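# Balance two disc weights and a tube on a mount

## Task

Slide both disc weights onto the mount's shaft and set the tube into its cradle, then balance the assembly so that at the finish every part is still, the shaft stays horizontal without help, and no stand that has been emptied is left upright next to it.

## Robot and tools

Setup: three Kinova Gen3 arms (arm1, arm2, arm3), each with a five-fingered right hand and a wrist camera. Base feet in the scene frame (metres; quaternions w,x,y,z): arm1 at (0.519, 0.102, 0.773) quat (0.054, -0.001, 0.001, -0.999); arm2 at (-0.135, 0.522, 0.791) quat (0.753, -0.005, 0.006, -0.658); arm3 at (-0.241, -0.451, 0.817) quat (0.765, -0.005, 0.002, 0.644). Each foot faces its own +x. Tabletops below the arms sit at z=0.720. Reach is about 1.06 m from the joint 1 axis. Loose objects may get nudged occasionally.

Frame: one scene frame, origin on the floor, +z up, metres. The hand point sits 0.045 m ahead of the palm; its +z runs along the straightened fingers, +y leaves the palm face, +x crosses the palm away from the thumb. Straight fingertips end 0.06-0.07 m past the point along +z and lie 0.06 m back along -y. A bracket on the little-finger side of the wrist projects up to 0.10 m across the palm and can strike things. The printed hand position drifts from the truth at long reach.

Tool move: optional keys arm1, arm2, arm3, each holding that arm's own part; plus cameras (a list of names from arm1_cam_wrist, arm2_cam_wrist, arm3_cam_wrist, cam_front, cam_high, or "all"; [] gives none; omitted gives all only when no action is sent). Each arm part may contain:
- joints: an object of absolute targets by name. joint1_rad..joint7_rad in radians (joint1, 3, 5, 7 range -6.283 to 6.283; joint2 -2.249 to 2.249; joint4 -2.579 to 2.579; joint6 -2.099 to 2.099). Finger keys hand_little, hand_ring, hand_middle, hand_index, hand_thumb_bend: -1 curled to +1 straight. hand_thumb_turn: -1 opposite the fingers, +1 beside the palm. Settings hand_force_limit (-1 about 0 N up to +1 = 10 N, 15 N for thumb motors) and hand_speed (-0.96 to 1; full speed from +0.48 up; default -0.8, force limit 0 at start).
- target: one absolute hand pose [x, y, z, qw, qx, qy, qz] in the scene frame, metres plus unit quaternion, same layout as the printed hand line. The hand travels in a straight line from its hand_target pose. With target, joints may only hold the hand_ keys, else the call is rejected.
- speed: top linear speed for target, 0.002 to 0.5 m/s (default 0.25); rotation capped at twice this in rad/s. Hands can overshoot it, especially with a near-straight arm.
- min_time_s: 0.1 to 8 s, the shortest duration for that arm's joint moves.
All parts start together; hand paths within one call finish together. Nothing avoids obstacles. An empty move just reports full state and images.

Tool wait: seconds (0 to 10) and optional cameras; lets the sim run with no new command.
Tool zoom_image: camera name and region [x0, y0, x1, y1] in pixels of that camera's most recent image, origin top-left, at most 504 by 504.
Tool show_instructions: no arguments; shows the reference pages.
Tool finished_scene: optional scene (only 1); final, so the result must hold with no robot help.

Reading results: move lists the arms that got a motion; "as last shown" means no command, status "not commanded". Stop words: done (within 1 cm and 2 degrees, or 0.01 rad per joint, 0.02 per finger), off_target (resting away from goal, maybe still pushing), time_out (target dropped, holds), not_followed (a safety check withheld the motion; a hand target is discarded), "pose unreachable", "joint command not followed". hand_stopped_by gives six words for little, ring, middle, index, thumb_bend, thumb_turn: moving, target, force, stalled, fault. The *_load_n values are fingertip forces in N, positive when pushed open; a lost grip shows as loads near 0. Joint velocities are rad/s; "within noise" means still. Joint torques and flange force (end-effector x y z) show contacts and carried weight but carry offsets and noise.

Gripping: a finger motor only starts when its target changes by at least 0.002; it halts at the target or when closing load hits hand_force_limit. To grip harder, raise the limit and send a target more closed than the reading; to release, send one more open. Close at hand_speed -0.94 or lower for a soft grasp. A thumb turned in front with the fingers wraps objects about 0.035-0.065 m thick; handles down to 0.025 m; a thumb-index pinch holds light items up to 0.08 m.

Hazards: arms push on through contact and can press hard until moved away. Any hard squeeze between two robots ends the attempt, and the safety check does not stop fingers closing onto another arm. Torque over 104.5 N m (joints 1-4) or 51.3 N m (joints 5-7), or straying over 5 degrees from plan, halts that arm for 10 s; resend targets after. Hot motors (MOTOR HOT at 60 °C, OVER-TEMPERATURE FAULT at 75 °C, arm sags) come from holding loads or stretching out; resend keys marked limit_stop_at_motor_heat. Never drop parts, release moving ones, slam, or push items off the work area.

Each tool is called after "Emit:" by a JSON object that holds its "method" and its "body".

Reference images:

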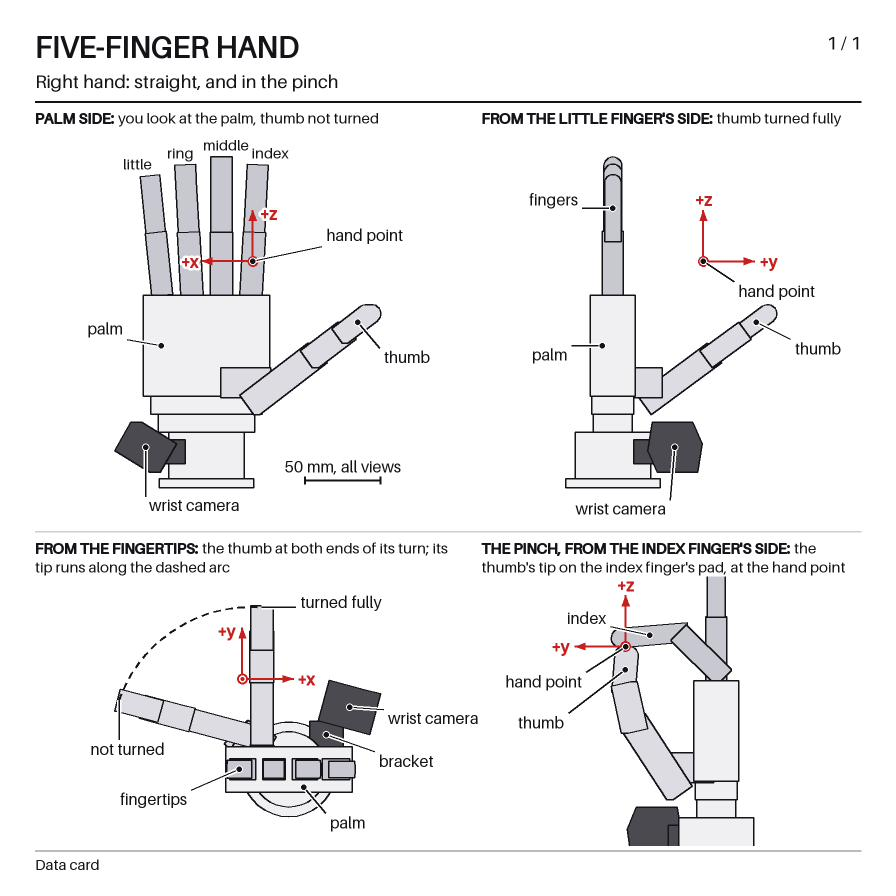

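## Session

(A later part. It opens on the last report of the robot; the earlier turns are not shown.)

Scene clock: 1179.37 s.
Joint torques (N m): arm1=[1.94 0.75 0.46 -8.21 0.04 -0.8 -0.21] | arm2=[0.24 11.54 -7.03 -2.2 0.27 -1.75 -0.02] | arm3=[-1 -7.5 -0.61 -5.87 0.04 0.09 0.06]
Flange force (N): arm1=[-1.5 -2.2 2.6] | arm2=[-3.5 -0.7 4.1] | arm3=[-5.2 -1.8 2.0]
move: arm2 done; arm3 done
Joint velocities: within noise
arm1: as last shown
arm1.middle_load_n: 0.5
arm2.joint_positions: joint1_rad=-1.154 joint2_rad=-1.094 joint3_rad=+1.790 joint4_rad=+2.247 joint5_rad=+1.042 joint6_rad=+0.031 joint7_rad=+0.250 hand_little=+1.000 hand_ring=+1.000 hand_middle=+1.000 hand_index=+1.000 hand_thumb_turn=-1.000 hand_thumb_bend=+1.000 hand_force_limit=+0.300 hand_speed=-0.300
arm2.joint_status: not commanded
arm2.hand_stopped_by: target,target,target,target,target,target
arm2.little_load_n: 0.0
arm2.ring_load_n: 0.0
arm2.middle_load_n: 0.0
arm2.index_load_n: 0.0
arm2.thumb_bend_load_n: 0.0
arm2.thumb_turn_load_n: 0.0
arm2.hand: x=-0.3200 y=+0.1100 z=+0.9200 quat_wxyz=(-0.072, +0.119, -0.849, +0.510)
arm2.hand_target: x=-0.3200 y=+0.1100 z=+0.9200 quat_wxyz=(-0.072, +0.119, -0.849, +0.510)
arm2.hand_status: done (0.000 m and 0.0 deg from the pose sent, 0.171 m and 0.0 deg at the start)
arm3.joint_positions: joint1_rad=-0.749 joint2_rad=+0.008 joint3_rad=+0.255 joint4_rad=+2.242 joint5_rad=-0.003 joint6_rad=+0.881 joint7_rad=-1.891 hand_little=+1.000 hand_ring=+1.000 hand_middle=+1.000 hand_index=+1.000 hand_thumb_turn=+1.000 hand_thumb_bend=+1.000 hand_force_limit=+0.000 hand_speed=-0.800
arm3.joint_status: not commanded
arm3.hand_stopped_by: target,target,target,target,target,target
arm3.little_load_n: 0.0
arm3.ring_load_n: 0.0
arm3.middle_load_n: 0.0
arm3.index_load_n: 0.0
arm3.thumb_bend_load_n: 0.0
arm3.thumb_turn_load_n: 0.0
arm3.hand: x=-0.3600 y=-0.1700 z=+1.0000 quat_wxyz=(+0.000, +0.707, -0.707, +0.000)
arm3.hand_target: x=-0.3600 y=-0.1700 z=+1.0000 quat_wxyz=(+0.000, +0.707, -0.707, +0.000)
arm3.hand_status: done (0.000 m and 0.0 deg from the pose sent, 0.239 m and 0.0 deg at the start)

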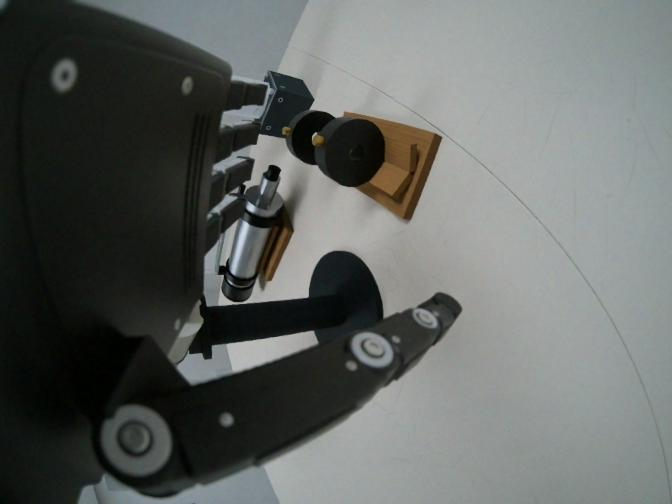

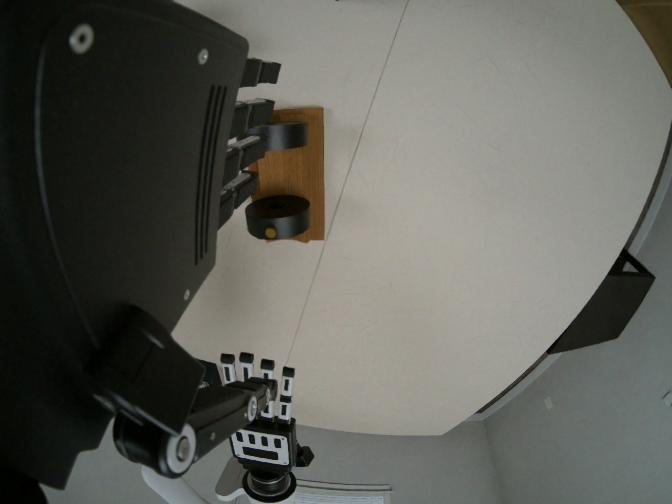

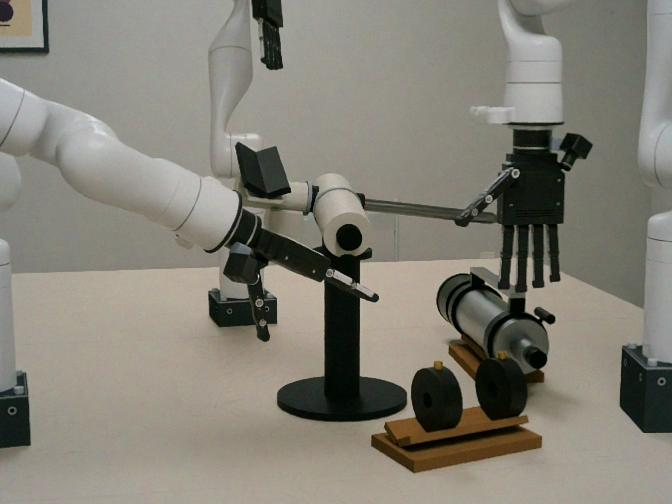

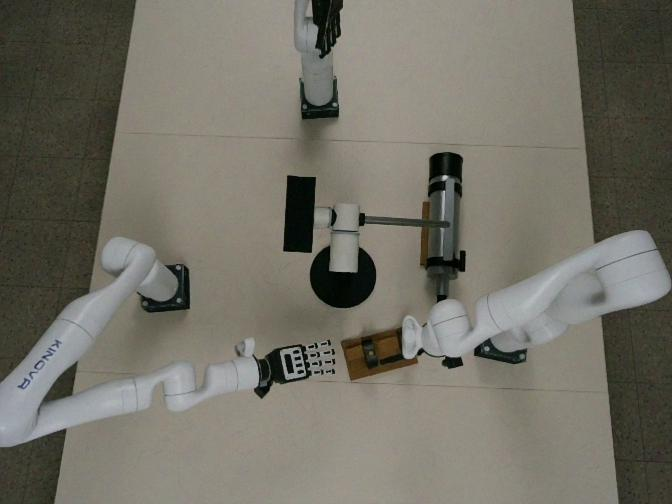

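Emit:
{"method": "move", "body": {"arm3": {"target": [-0.303, -0.0705, 0.92, 0.2403, -0.7618, 0.5741, -0.1810], "speed": 0.15}, "cameras": ["arm2_cam_wrist", "arm3_cam_wrist", "cam_front", "cam_high"]}}

Emit:
{"method": "zoom_image", "body": {"camera": "cam_front", "region": [360, 260, 560, 460]}}

Emit:
{"method": "zoom_image", "body": {"camera": "arm2_cam_wrist", "region": [230, 60, 460, 230]}}

Scene clock: 1262.20 s.
Joint torques (N m): arm1=[1.93 0.74 0.45 -8.19 0.06 -0.82 -0.18] | arm2=[0.23 11.55 -7.02 -2.25 0.24 -1.73 -0.04] | arm3=[-1 -13.22 1.18 -3.57 0.79 1.13 -0.02]
Flange force (N): arm1=[-1.5 -2.2 2.4] | arm2=[-3.7 -0.6 4.0] | arm3=[-4.4 0.1 3.3]
move: arm3 done
Joint velocities: within noise
arm1, arm2: as last shown
arm1.middle_load_n: 0.0
arm3.joint_positions: joint1_rad=-0.986 joint2_rad=+0.458 joint3_rad=+0.285 joint4_rad=+2.105 joint5_rad=+0.627 joint6_rad=+0.867 joint7_rad=-2.320 hand_little=+1.000 hand_ring=+1.000 hand_middle=+1.000 hand_index=+1.000 hand_thumb_turn=+1.000 hand_thumb_bend=+1.000 hand_force_limit=+0.000 hand_speed=-0.800
arm3.joint_status: not commanded
arm3.hand_stopped_by: target,target,target,target,target,target
arm3.little_load_n: 0.0
arm3.ring_load_n: 0.0
arm3.middle_load_n: 0.0
arm3.index_load_n: 0.0
arm3.thumb_bend_load_n: 0.0
arm3.thumb_turn_load_n: -0.5
arm3.hand: x=-0.3030 y=-0.0705 z=+0.9200 quat_wxyz=(-0.240, +0.762, -0.574, +0.181)
arm3.hand_target: x=-0.3030 y=-0.0705 z=+0.9200 quat_wxyz=(-0.240, +0.762, -0.574, +0.181)
arm3.hand_status: done (0.000 m and 0.0 deg from the pose sent, 0.140 m and 38.4 deg at the start)

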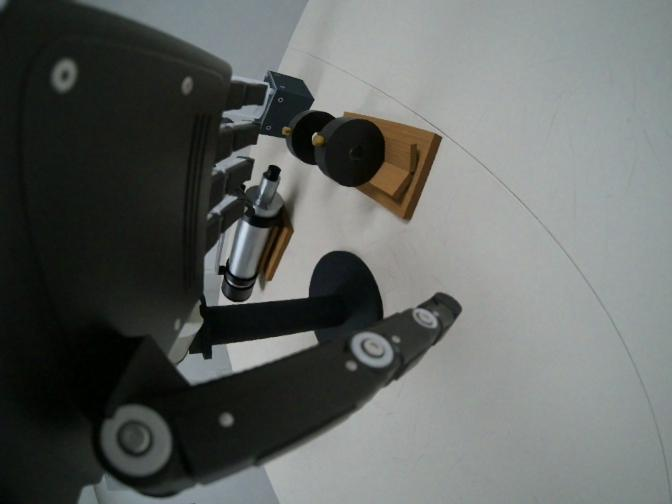

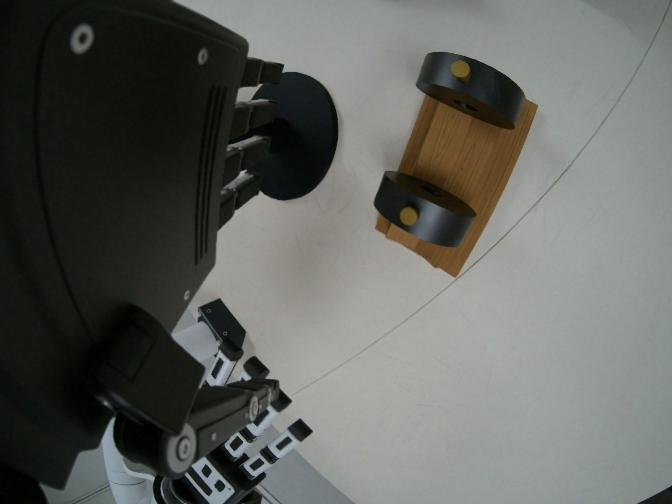

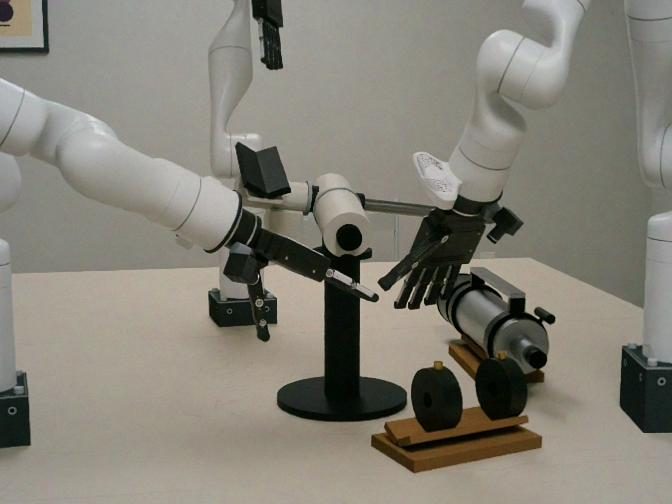

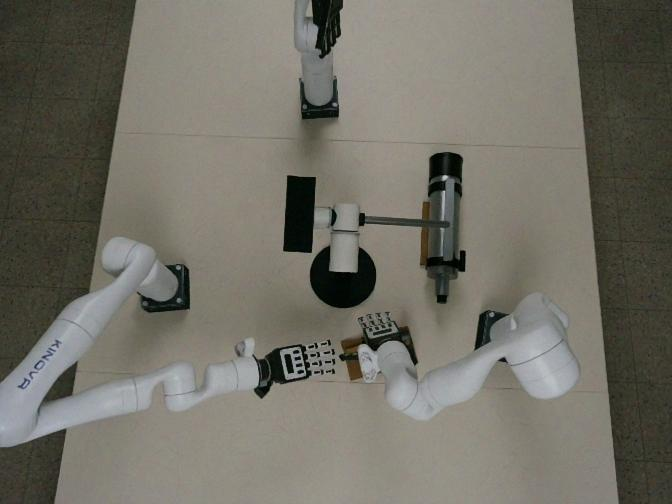

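Scaled by 2.520 from the camera's image (finer frame: 960x720).

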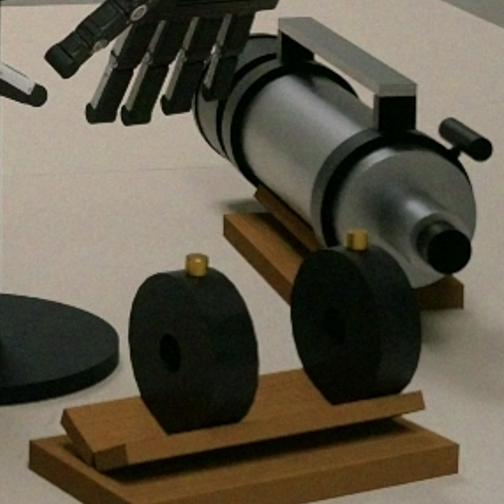

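Scaled by 2.191 from the camera's image (finer frame: 960x720).

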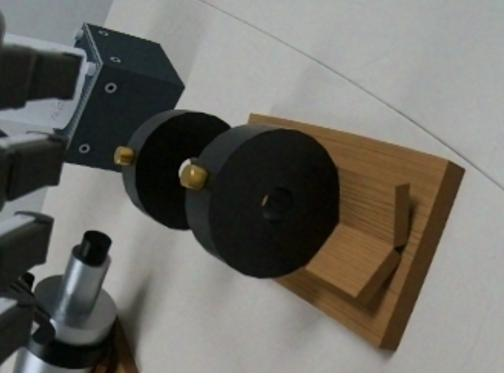

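Emit:
{"method": "move", "body": {"arm3": {"target": [-0.303, -0.0675, 0.83, 0.2403, -0.7618, 0.5741, -0.1810], "speed": 0.1}, "cameras": ["arm2_cam_wrist", "arm3_cam_wrist", "cam_front"]}}

Emit:
{"method": "zoom_image", "body": {"camera": "cam_front", "region": [360, 290, 560, 460]}}

Emit:
{"method": "zoom_image", "body": {"camera": "arm2_cam_wrist", "region": [230, 60, 460, 230]}}

Emit:
{"method": "zoom_image", "body": {"camera": "arm3_cam_wrist", "region": [230, 60, 560, 330]}}

Scene clock: 1294.07 s.
Joint torques (N m): arm1=[1.94 0.73 0.49 -8.18 0.03 -0.79 -0.21] | arm2=[0.23 11.53 -6.99 -2.31 0.31 -1.74 -0.05] | arm3=[-1.06 -14.9 1.95 -1.36 0.54 1.32 -0.01]
Flange force (N): arm1=[-1.5 -2.1 2.5] | arm2=[-3.8 -0.7 3.8] | arm3=[-3.8 0.3 3.9]
move: arm3 done
Joint velocities: within noise
arm1, arm2: as last shown
arm3.joint_positions: joint1_rad=-0.991 joint2_rad=+0.701 joint3_rad=+0.312 joint4_rad=+2.155 joint5_rad=+0.720 joint6_rad=+0.609 joint7_rad=-2.513 hand_little=+1.000 hand_ring=+1.000 hand_middle=+1.000 hand_index=+1.000 hand_thumb_turn=+1.000 hand_thumb_bend=+1.000 hand_force_limit=+0.000 hand_speed=-0.800
arm3.joint_status: not commanded
arm3.hand_stopped_by: target,target,target,target,target,target
arm3.little_load_n: 0.0
arm3.ring_load_n: 0.0
arm3.middle_load_n: 0.0
arm3.index_load_n: 0.0
arm3.thumb_bend_load_n: -0.5
arm3.thumb_turn_load_n: -0.5
arm3.hand: x=-0.3030 y=-0.0675 z=+0.8300 quat_wxyz=(-0.240, +0.762, -0.574, +0.181)
arm3.hand_target: x=-0.3030 y=-0.0675 z=+0.8300 quat_wxyz=(-0.240, +0.762, -0.574, +0.181)
arm3.hand_status: done (0.000 m and 0.0 deg from the pose sent, 0.090 m and 0.0 deg at the start)

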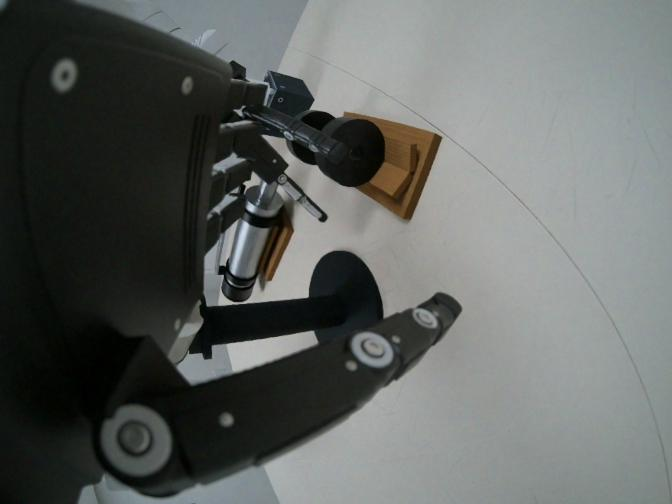

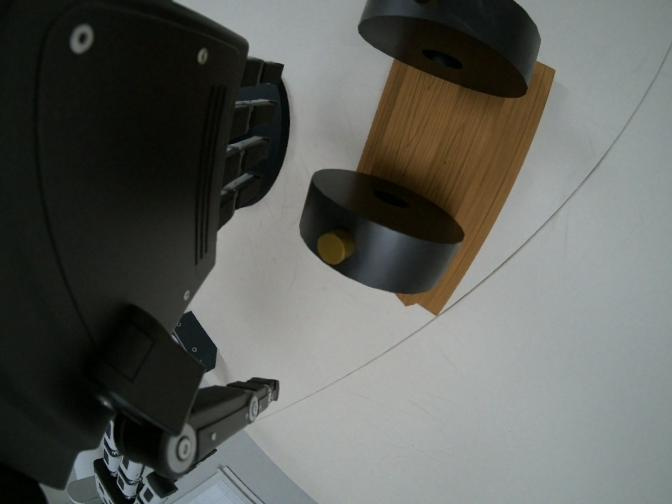

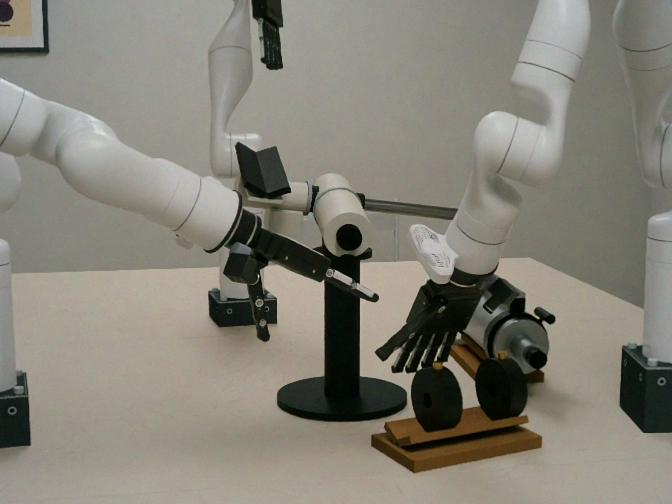

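Scaled by 2.520 from the camera's image (finer frame: 960x720).

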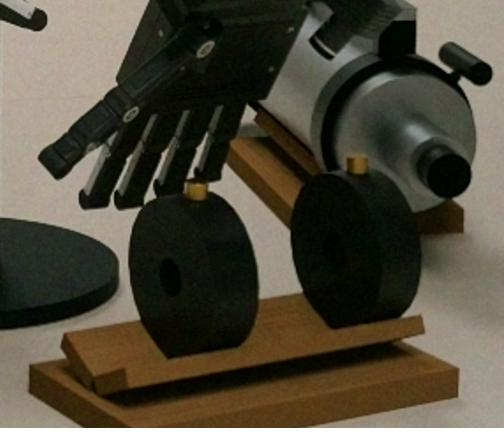

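Scaled by 2.191 from the camera's image (finer frame: 960x720).

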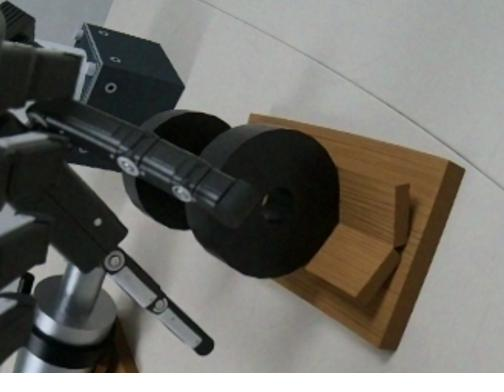

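Scaled by 1.527 from the camera's image (finer frame: 960x720).

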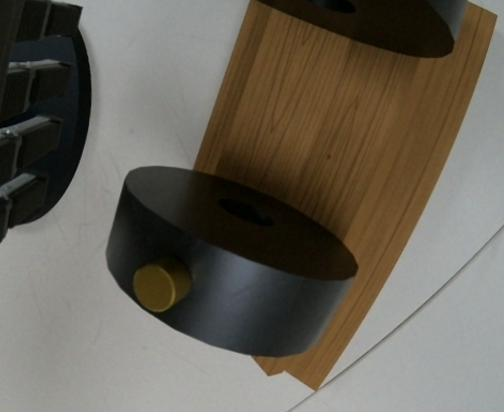

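Emit:
{"method": "move", "body": {"arm3": {"target": [-0.303, -0.0665, 0.791, 0.2403, -0.7618, 0.5741, -0.1810], "speed": 0.06}, "cameras": ["arm2_cam_wrist", "arm3_cam_wrist", "cam_front"]}}

Emit:
{"method": "zoom_image", "body": {"camera": "cam_front", "region": [360, 310, 560, 460]}}

Emit:
{"method": "zoom_image", "body": {"camera": "arm2_cam_wrist", "region": [230, 60, 460, 230]}}

Emit:
{"method": "zoom_image", "body": {"camera": "arm3_cam_wrist", "region": [200, 60, 530, 330]}}

Scene clock: 1323.67 s.
Joint torques (N m): arm1=[1.99 0.73 0.48 -8.19 0.06 -0.8 -0.21] | arm2=[0.3 11.64 -7.08 -2.27 0.28 -1.75 0.04] | arm3=[-1.05 -15.53 2.4 -0.46 0.41 1.36 0.02]
Flange force (N): arm1=[-1.5 -2.2 2.5] | arm2=[-3.6 -0.4 4.3] | arm3=[-3.3 0.3 4.1]
move: arm3 done
Joint velocities: within noise
arm1.joint_positions: joint1_rad=+0.137 joint2_rad=-0.487 joint3_rad=-0.176 joint4_rad=+1.465 joint5_rad=-0.096 joint6_rad=+1.877 joint7_rad=-2.254 hand_little=+1.000 hand_ring=+1.000 hand_middle=+1.000 hand_index=+1.000 hand_thumb_turn=+1.000 hand_thumb_bend=+1.000 hand_force_limit=+0.000 hand_speed=-0.800
arm1.joint_status: not commanded
arm1.hand_stopped_by: target,target,target,target,target,target
arm1.little_load_n: 0.0
arm1.ring_load_n: 0.0
arm1.middle_load_n: 0.0
arm1.index_load_n: 0.0
arm1.thumb_bend_load_n: 0.0
arm1.thumb_turn_load_n: 0.0
arm1.hand: x=+0.3172 y=+0.0205 z=+1.3113 quat_wxyz=(-0.057, -0.959, +0.247, +0.127)
arm1.hand_target: x=+0.3172 y=+0.0205 z=+1.3113 quat_wxyz=(-0.057, -0.959, +0.247, +0.127)
arm1.hand_status: not commanded
arm2: as last shown
arm2.little_load_n: -0.5
arm3.joint_positions: joint1_rad=-1.005 joint2_rad=+0.818 joint3_rad=+0.336 joint4_rad=+2.156 joint5_rad=+0.762 joint6_rad=+0.504 joint7_rad=-2.598 hand_little=+1.000 hand_ring=+1.000 hand_middle=+1.000 hand_index=+1.000 hand_thumb_turn=+1.000 hand_thumb_bend=+1.000 hand_force_limit=+0.000 hand_speed=-0.800
arm3.joint_status: not commanded
arm3.hand_stopped_by: target,target,target,target,target,target
arm3.little_load_n: 0.0
arm3.ring_load_n: 0.0
arm3.middle_load_n: 0.0
arm3.index_load_n: 0.0
arm3.thumb_bend_load_n: -0.5
arm3.thumb_turn_load_n: 0.0
arm3.hand: x=-0.3030 y=-0.0665 z=+0.7910 quat_wxyz=(-0.240, +0.762, -0.574, +0.181)
arm3.hand_target: x=-0.3030 y=-0.0665 z=+0.7910 quat_wxyz=(-0.240, +0.762, -0.574, +0.181)
arm3.hand_status: done (0.000 m and 0.0 deg from the pose sent, 0.039 m and 0.0 deg at the start)

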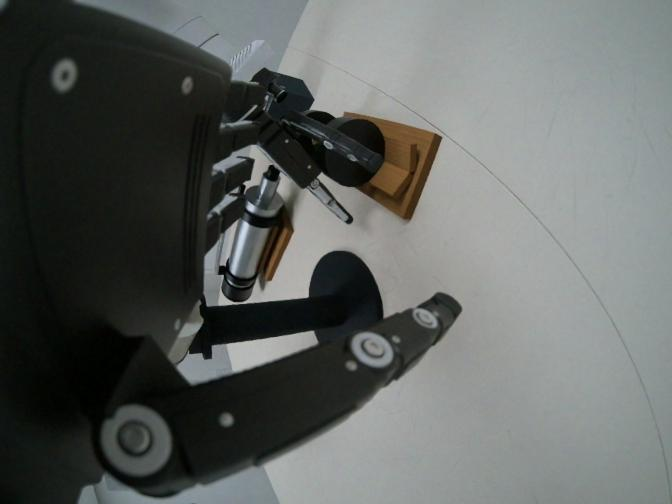

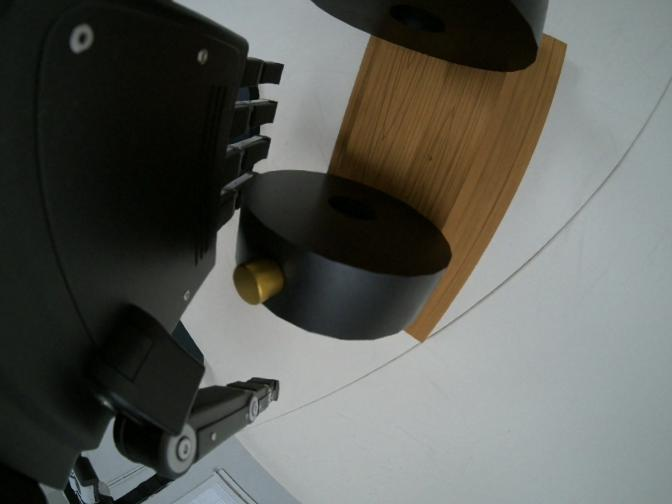

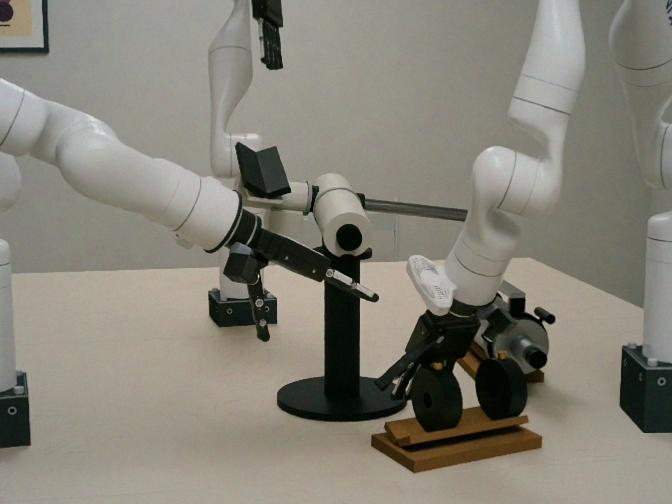

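Scaled by 2.520 from the camera's image (finer frame: 960x720).

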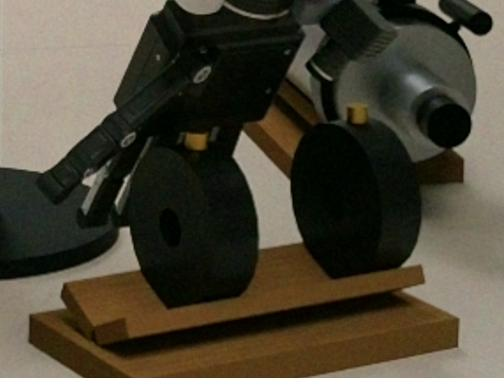

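Scaled by 2.191 from the camera's image (finer frame: 960x720).

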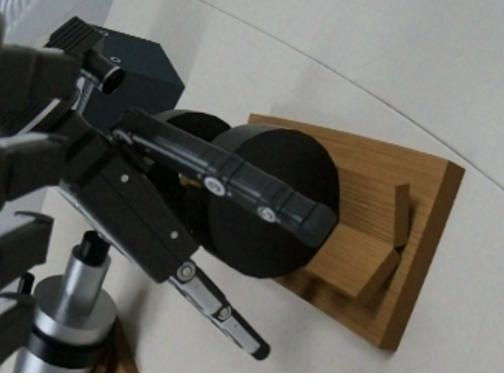

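Scaled by 1.527 from the camera's image (finer frame: 960x720).

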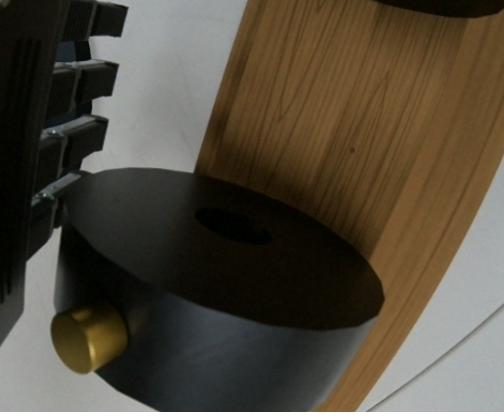

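Emit:
{"method": "move", "body": {"arm3": {"joints": {"hand_thumb_turn": -1, "hand_speed": -0.6}}, "cameras": ["arm2_cam_wrist", "arm3_cam_wrist", "cam_front"]}}

Emit:
{"method": "zoom_image", "body": {"camera": "cam_front", "region": [360, 310, 560, 460]}}

Emit:
{"method": "zoom_image", "body": {"camera": "arm2_cam_wrist", "region": [230, 60, 460, 230]}}

Scene clock: 1354.40 s.
Joint torques (N m): arm1=[1.98 0.71 0.47 -8.17 0.06 -0.79 -0.2] | arm2=[0.23 11.52 -7.07 -2.27 0.27 -1.78 -0.06] | arm3=[-1.04 -15.52 2.35 -0.46 0.36 1.33 0]
Flange force (N): arm1=[-1.6 -2.1 2.4] | arm2=[-3.8 -0.5 4.1] | arm3=[-3.2 0.2 4.1]
move: arm3 done
Joint velocities: within noise
arm1, arm2: as last shown
arm1.thumb_bend_load_n: -0.5
arm2.little_load_n: 0.0
arm3.joint_positions: joint1_rad=-1.005 joint2_rad=+0.818 joint3_rad=+0.336 joint4_rad=+2.156 joint5_rad=+0.762 joint6_rad=+0.504 joint7_rad=-2.598 hand_little=+1.000 hand_ring=+1.000 hand_middle=+1.000 hand_index=+1.000 hand_thumb_turn=-1.000 hand_thumb_bend=+1.000 hand_force_limit=+0.000 hand_speed=-0.600
arm3.joint_status: all done
arm3.hand_stopped_by: target,target,target,target,target,target
arm3.little_load_n: 0.0
arm3.ring_load_n: 0.0
arm3.middle_load_n: 0.0
arm3.index_load_n: 0.0
arm3.thumb_bend_load_n: 0.0
arm3.thumb_turn_load_n: 0.0
arm3.hand: x=-0.3030 y=-0.0665 z=+0.7910 quat_wxyz=(-0.240, +0.762, -0.574, +0.181)
arm3.hand_target: x=-0.3030 y=-0.0665 z=+0.7910 quat_wxyz=(-0.240, +0.762, -0.574, +0.181)
arm3.hand_status: not commanded

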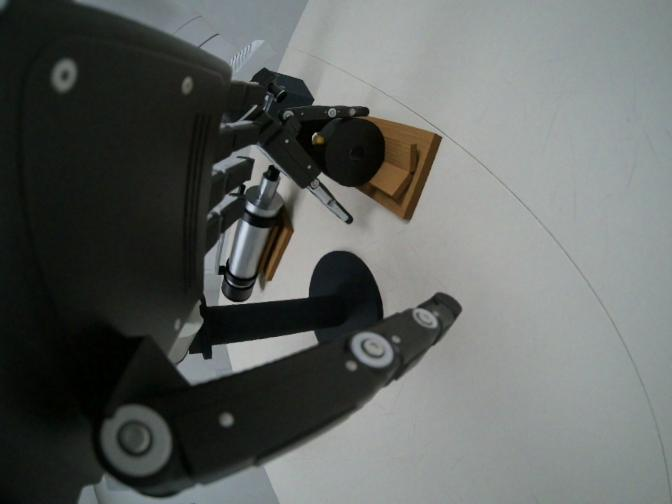

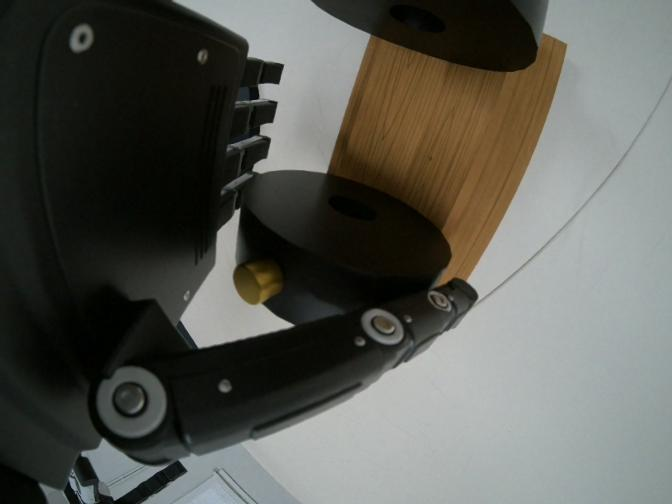

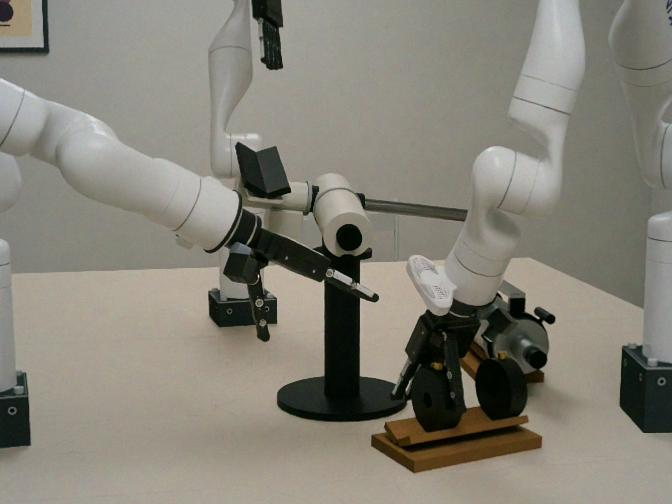

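Scaled by 2.520 from the camera's image (finer frame: 960x720).

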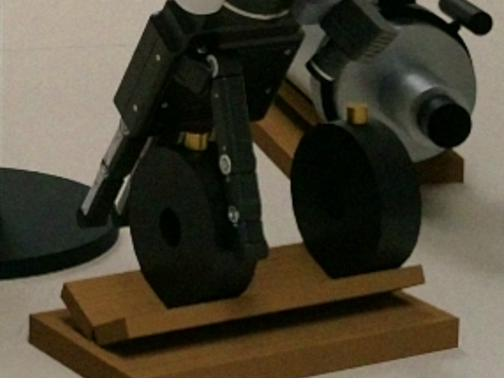

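Scaled by 2.191 from the camera's image (finer frame: 960x720).

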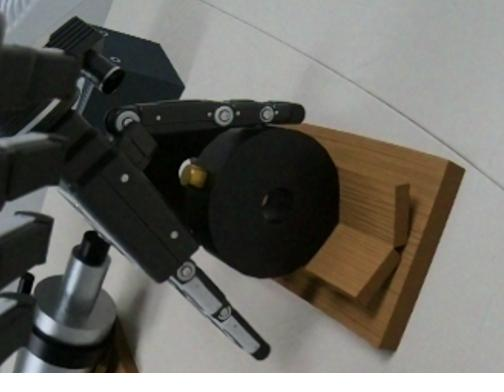

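Emit:
{"method": "move", "body": {"arm3": {"joints": {"hand_index": -0.4, "hand_middle": -0.4, "hand_thumb_bend": 0.0, "hand_speed": -0.88, "hand_force_limit": -0.6}}, "cameras": ["arm2_cam_wrist", "arm3_cam_wrist", "cam_front"]}}

Emit:
{"method": "zoom_image", "body": {"camera": "cam_front", "region": [360, 310, 560, 460]}}

Emit:
{"method": "zoom_image", "body": {"camera": "arm2_cam_wrist", "region": [230, 60, 460, 230]}}

Scene clock: 1375.77 s.
Joint torques (N m): arm1=[1.99 0.73 0.46 -8.2 0.04 -0.8 -0.18] | arm2=[0.28 11.62 -7.13 -2.29 0.3 -1.7 -0.07] | arm3=[-1.19 -15.68 1.99 -0.03 0.24 1.43 0.11]
Flange force (N): arm1=[-1.5 -2.2 2.5] | arm2=[-4.2 -0.1 4.7] | arm3=[-3.8 0.3 5.7]
move: arm3 off_target
Joint velocities: within noise
arm1, arm2: as last shown
arm1.thumb_bend_load_n: 0.0
arm3.joint_positions: joint1_rad=-1.005 joint2_rad=+0.818 joint3_rad=+0.336 joint4_rad=+2.156 joint5_rad=+0.762 joint6_rad=+0.504 joint7_rad=-2.598 hand_little=+1.000 hand_ring=+1.000 hand_middle=+0.388 hand_index=+0.377 hand_thumb_turn=-1.000 hand_thumb_bend=+0.951 hand_force_limit=-0.600 hand_speed=-0.880
arm3.joint_status: hand_middle off_target (ended at +0.388, target -0.400); hand_index off_target (ended at +0.377, target -0.400); hand_thumb_bend off_target (ended at +0.951, target +0.000); the others done
arm3.hand_stopped_by: target,target,force,force,force,target
arm3.little_load_n: 0.0
arm3.ring_load_n: 0.0
arm3.middle_load_n: 1.5
arm3.index_load_n: 3.0
arm3.thumb_bend_load_n: 4.0
arm3.thumb_turn_load_n: 0.0
arm3.hand: x=-0.3030 y=-0.0665 z=+0.7910 quat_wxyz=(-0.240, +0.762, -0.574, +0.181)
arm3.hand_target: x=-0.3030 y=-0.0665 z=+0.7910 quat_wxyz=(-0.240, +0.762, -0.574, +0.181)
arm3.hand_status: not commanded

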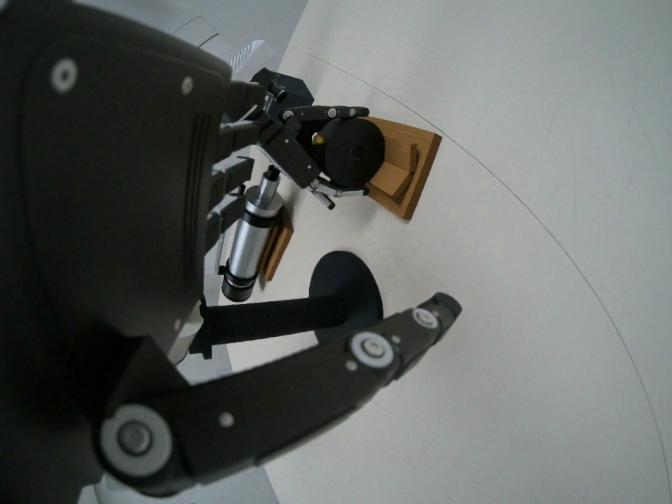

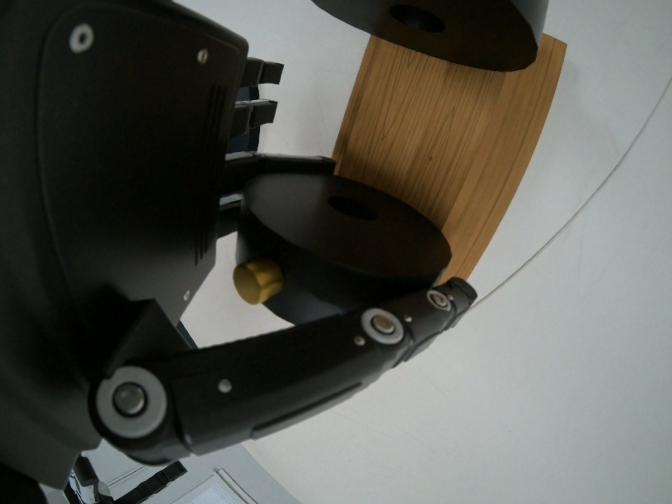

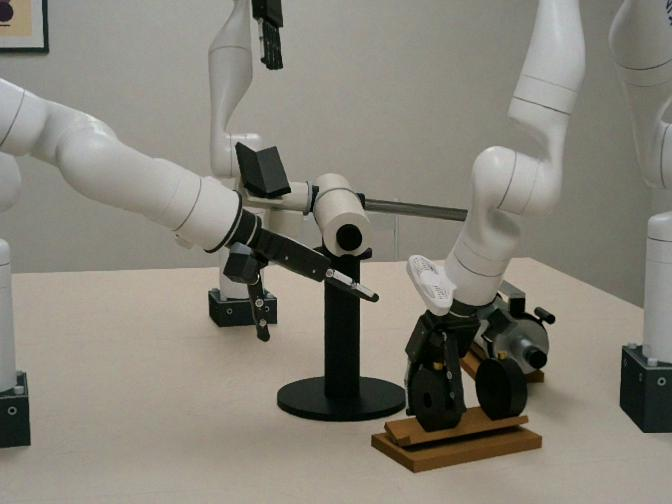

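Scaled by 2.520 from the camera's image (finer frame: 960x720).

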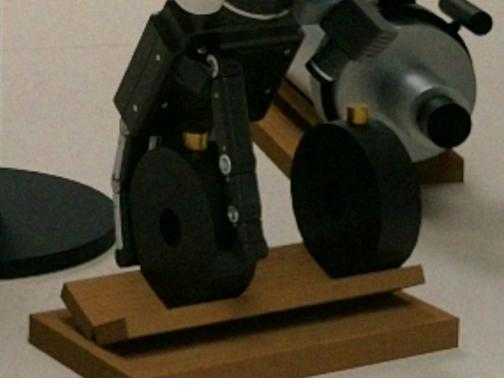

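Scaled by 2.191 from the camera's image (finer frame: 960x720).

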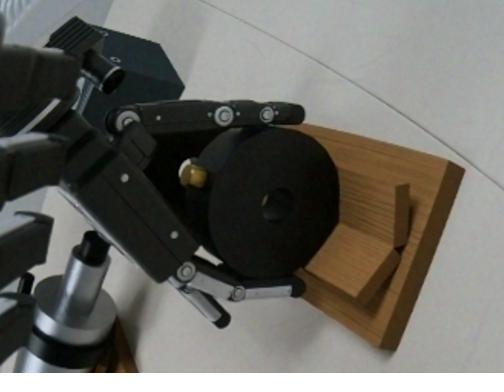

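Emit:
{"method": "move", "body": {"arm3": {"joints": {"hand_index": -0.41, "hand_middle": -0.41, "hand_thumb_bend": -0.1, "hand_speed": -0.88, "hand_force_limit": 0.3}}, "cameras": ["arm2_cam_wrist", "cam_front"]}}

Emit:
{"method": "zoom_image", "body": {"camera": "cam_front", "region": [360, 310, 560, 460]}}

Emit:
{"method": "zoom_image", "body": {"camera": "arm2_cam_wrist", "region": [230, 60, 460, 230]}}

Scene clock: 1390.07 s.
Joint torques (N m): arm1=[2.01 0.76 0.48 -8.19 0.04 -0.81 -0.21] | arm2=[0.25 11.54 -7.05 -2.3 0.27 -1.73 -0.02] | arm3=[-2.16 -17.25 1.34 -1.17 0.24 0.86 -0.01]
Flange force (N): arm1=[-1.5 -2.2 2.5] | arm2=[-4.0 -0.5 4.2] | arm3=[-3.1 -0.1 9.5]
move: arm3 off_target
Joint velocities: within noise
arm1, arm2: as last shown
arm3.joint_positions: joint1_rad=-1.005 joint2_rad=+0.818 joint3_rad=+0.336 joint4_rad=+2.156 joint5_rad=+0.762 joint6_rad=+0.504 joint7_rad=-2.598 hand_little=+1.000 hand_ring=+1.000 hand_middle=+0.336 hand_index=+0.335 hand_thumb_turn=-1.000 hand_thumb_bend=+0.923 hand_force_limit=+0.300 hand_speed=-0.880
arm3.joint_status: hand_middle off_target (ended at +0.336, target -0.410); hand_index off_target (ended at +0.335, target -0.410); hand_thumb_bend off_target (ended at +0.923, target -0.100); the others done
arm3.hand_stopped_by: target,target,force,force,force,target
arm3.little_load_n: 0.0
arm3.ring_load_n: 0.0
arm3.middle_load_n: 7.0
arm3.index_load_n: 6.5
arm3.thumb_bend_load_n: 10.0
arm3.thumb_turn_load_n: 0.0
arm3.hand: x=-0.3030 y=-0.0665 z=+0.7910 quat_wxyz=(-0.240, +0.762, -0.574, +0.181)
arm3.hand_target: x=-0.3030 y=-0.0665 z=+0.7910 quat_wxyz=(-0.240, +0.762, -0.574, +0.181)
arm3.hand_status: not commanded

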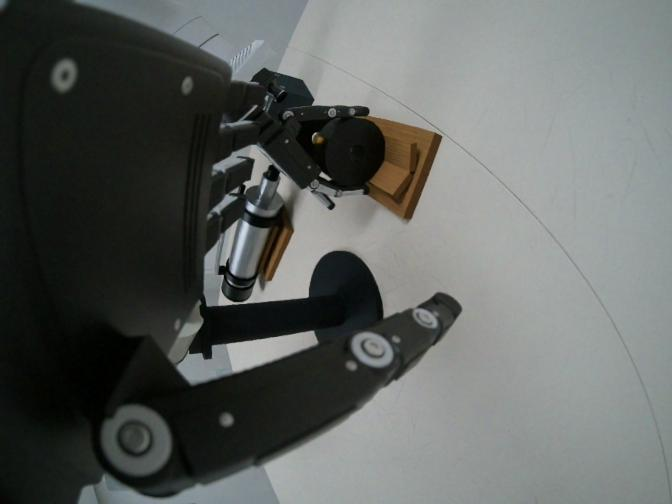

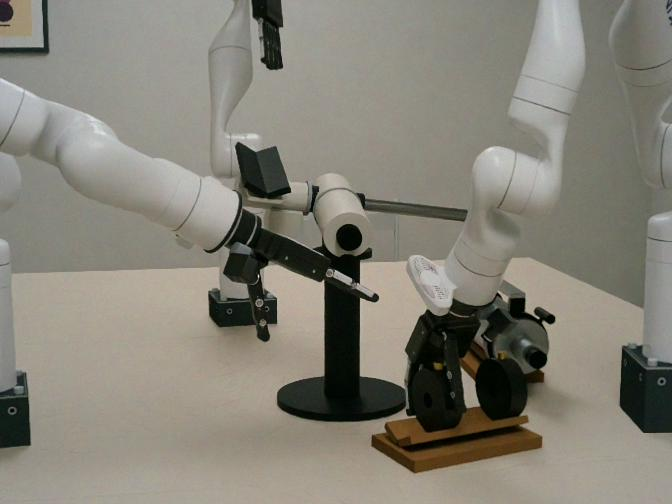

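Scaled by 2.520 from the camera's image (finer frame: 960x720).

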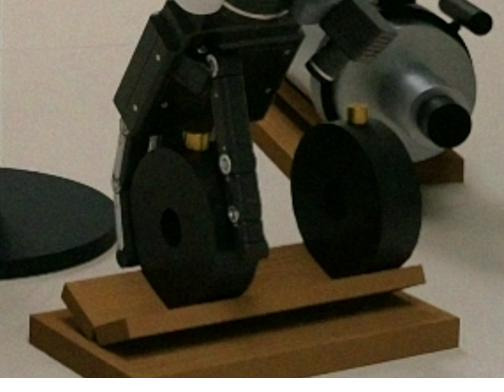

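Scaled by 2.191 from the camera's image (finer frame: 960x720).

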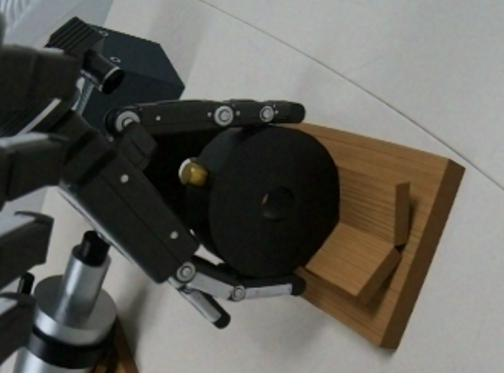

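Emit:
{"method": "move", "body": {"arm3": {"target": [-0.303, -0.0665, 0.801, 0.2403, -0.7618, 0.5741, -0.1810], "speed": 0.03}, "cameras": ["arm2_cam_wrist", "cam_front"]}}

Emit:
{"method": "zoom_image", "body": {"camera": "cam_front", "region": [360, 310, 560, 460]}}

Emit:
{"method": "zoom_image", "body": {"camera": "arm2_cam_wrist", "region": [230, 60, 460, 230]}}

Scene clock: 1395.20 s.
Joint torques (N m): arm1=[2 0.74 0.44 -8.21 0.05 -0.79 -0.22] | arm2=[0.3 11.61 -7.07 -2.24 0.26 -1.74 -0.01] | arm3=[-1.26 -17.46 3.04 -0.95 0.61 2 0.06]
Flange force (N): arm1=[-1.6 -2.3 2.6] | arm2=[-3.6 -0.4 4.4] | arm3=[-3.3 4.0 10.5]
move: arm3 done
Joint velocities: within noise
arm1, arm2: as last shown
arm1.thumb_bend_load_n: -0.5
arm3.joint_positions: joint1_rad=-1.000 joint2_rad=+0.787 joint3_rad=+0.329 joint4_rad=+2.156 joint5_rad=+0.752 joint6_rad=+0.531 joint7_rad=-2.576 hand_little=+1.000 hand_ring=+1.000 hand_middle=+0.336 hand_index=+0.335 hand_thumb_turn=-1.000 hand_thumb_bend=+0.923 hand_force_limit=+0.300 hand_speed=-0.880
arm3.joint_status: not commanded
arm3.hand_stopped_by: target,target,force,force,force,target
arm3.little_load_n: 0.0
arm3.ring_load_n: 0.0
arm3.middle_load_n: 4.5
arm3.index_load_n: 4.5
arm3.thumb_bend_load_n: 9.0
arm3.thumb_turn_load_n: 0.5
arm3.hand: x=-0.3030 y=-0.0665 z=+0.8010 quat_wxyz=(-0.240, +0.762, -0.574, +0.181)
arm3.hand_target: x=-0.3030 y=-0.0665 z=+0.8010 quat_wxyz=(-0.240, +0.762, -0.574, +0.181)
arm3.hand_status: done (0.000 m and 0.0 deg from the pose sent, 0.010 m and 0.0 deg at the start)

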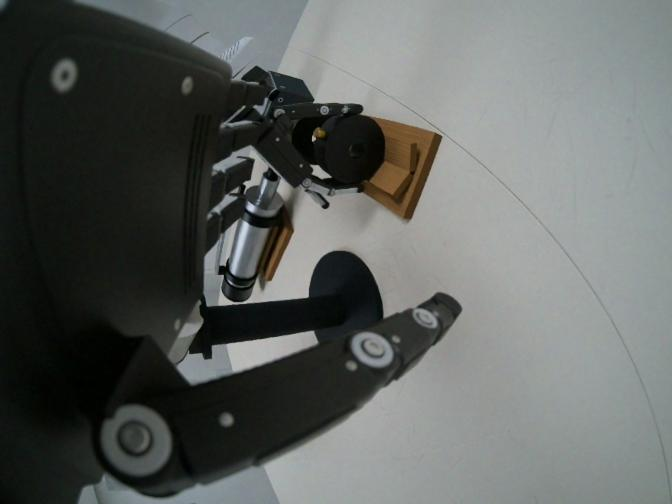

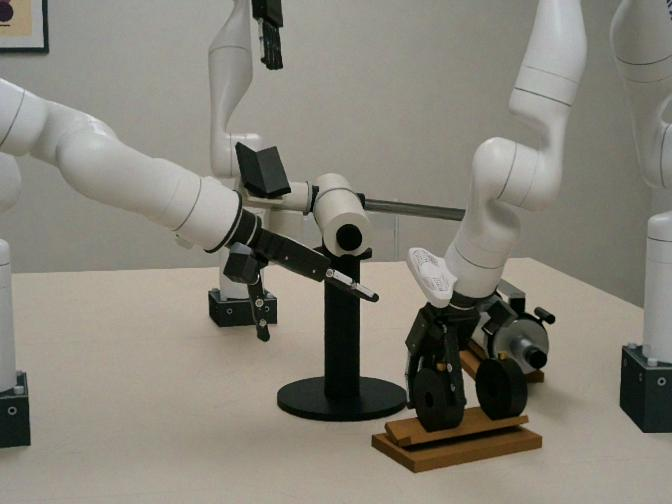

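Scaled by 2.520 from the camera's image (finer frame: 960x720).

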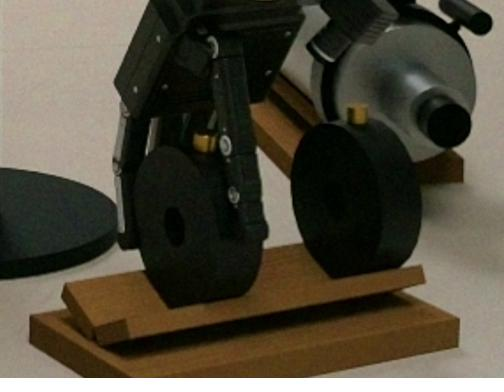

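Scaled by 2.191 from the camera's image (finer frame: 960x720).

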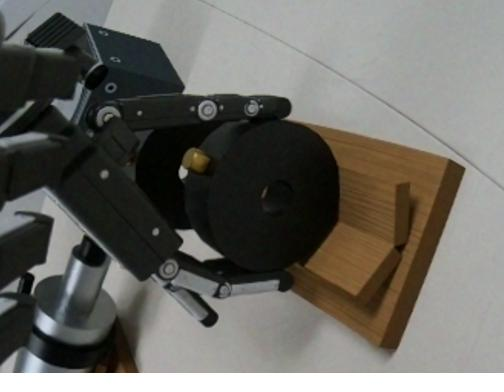

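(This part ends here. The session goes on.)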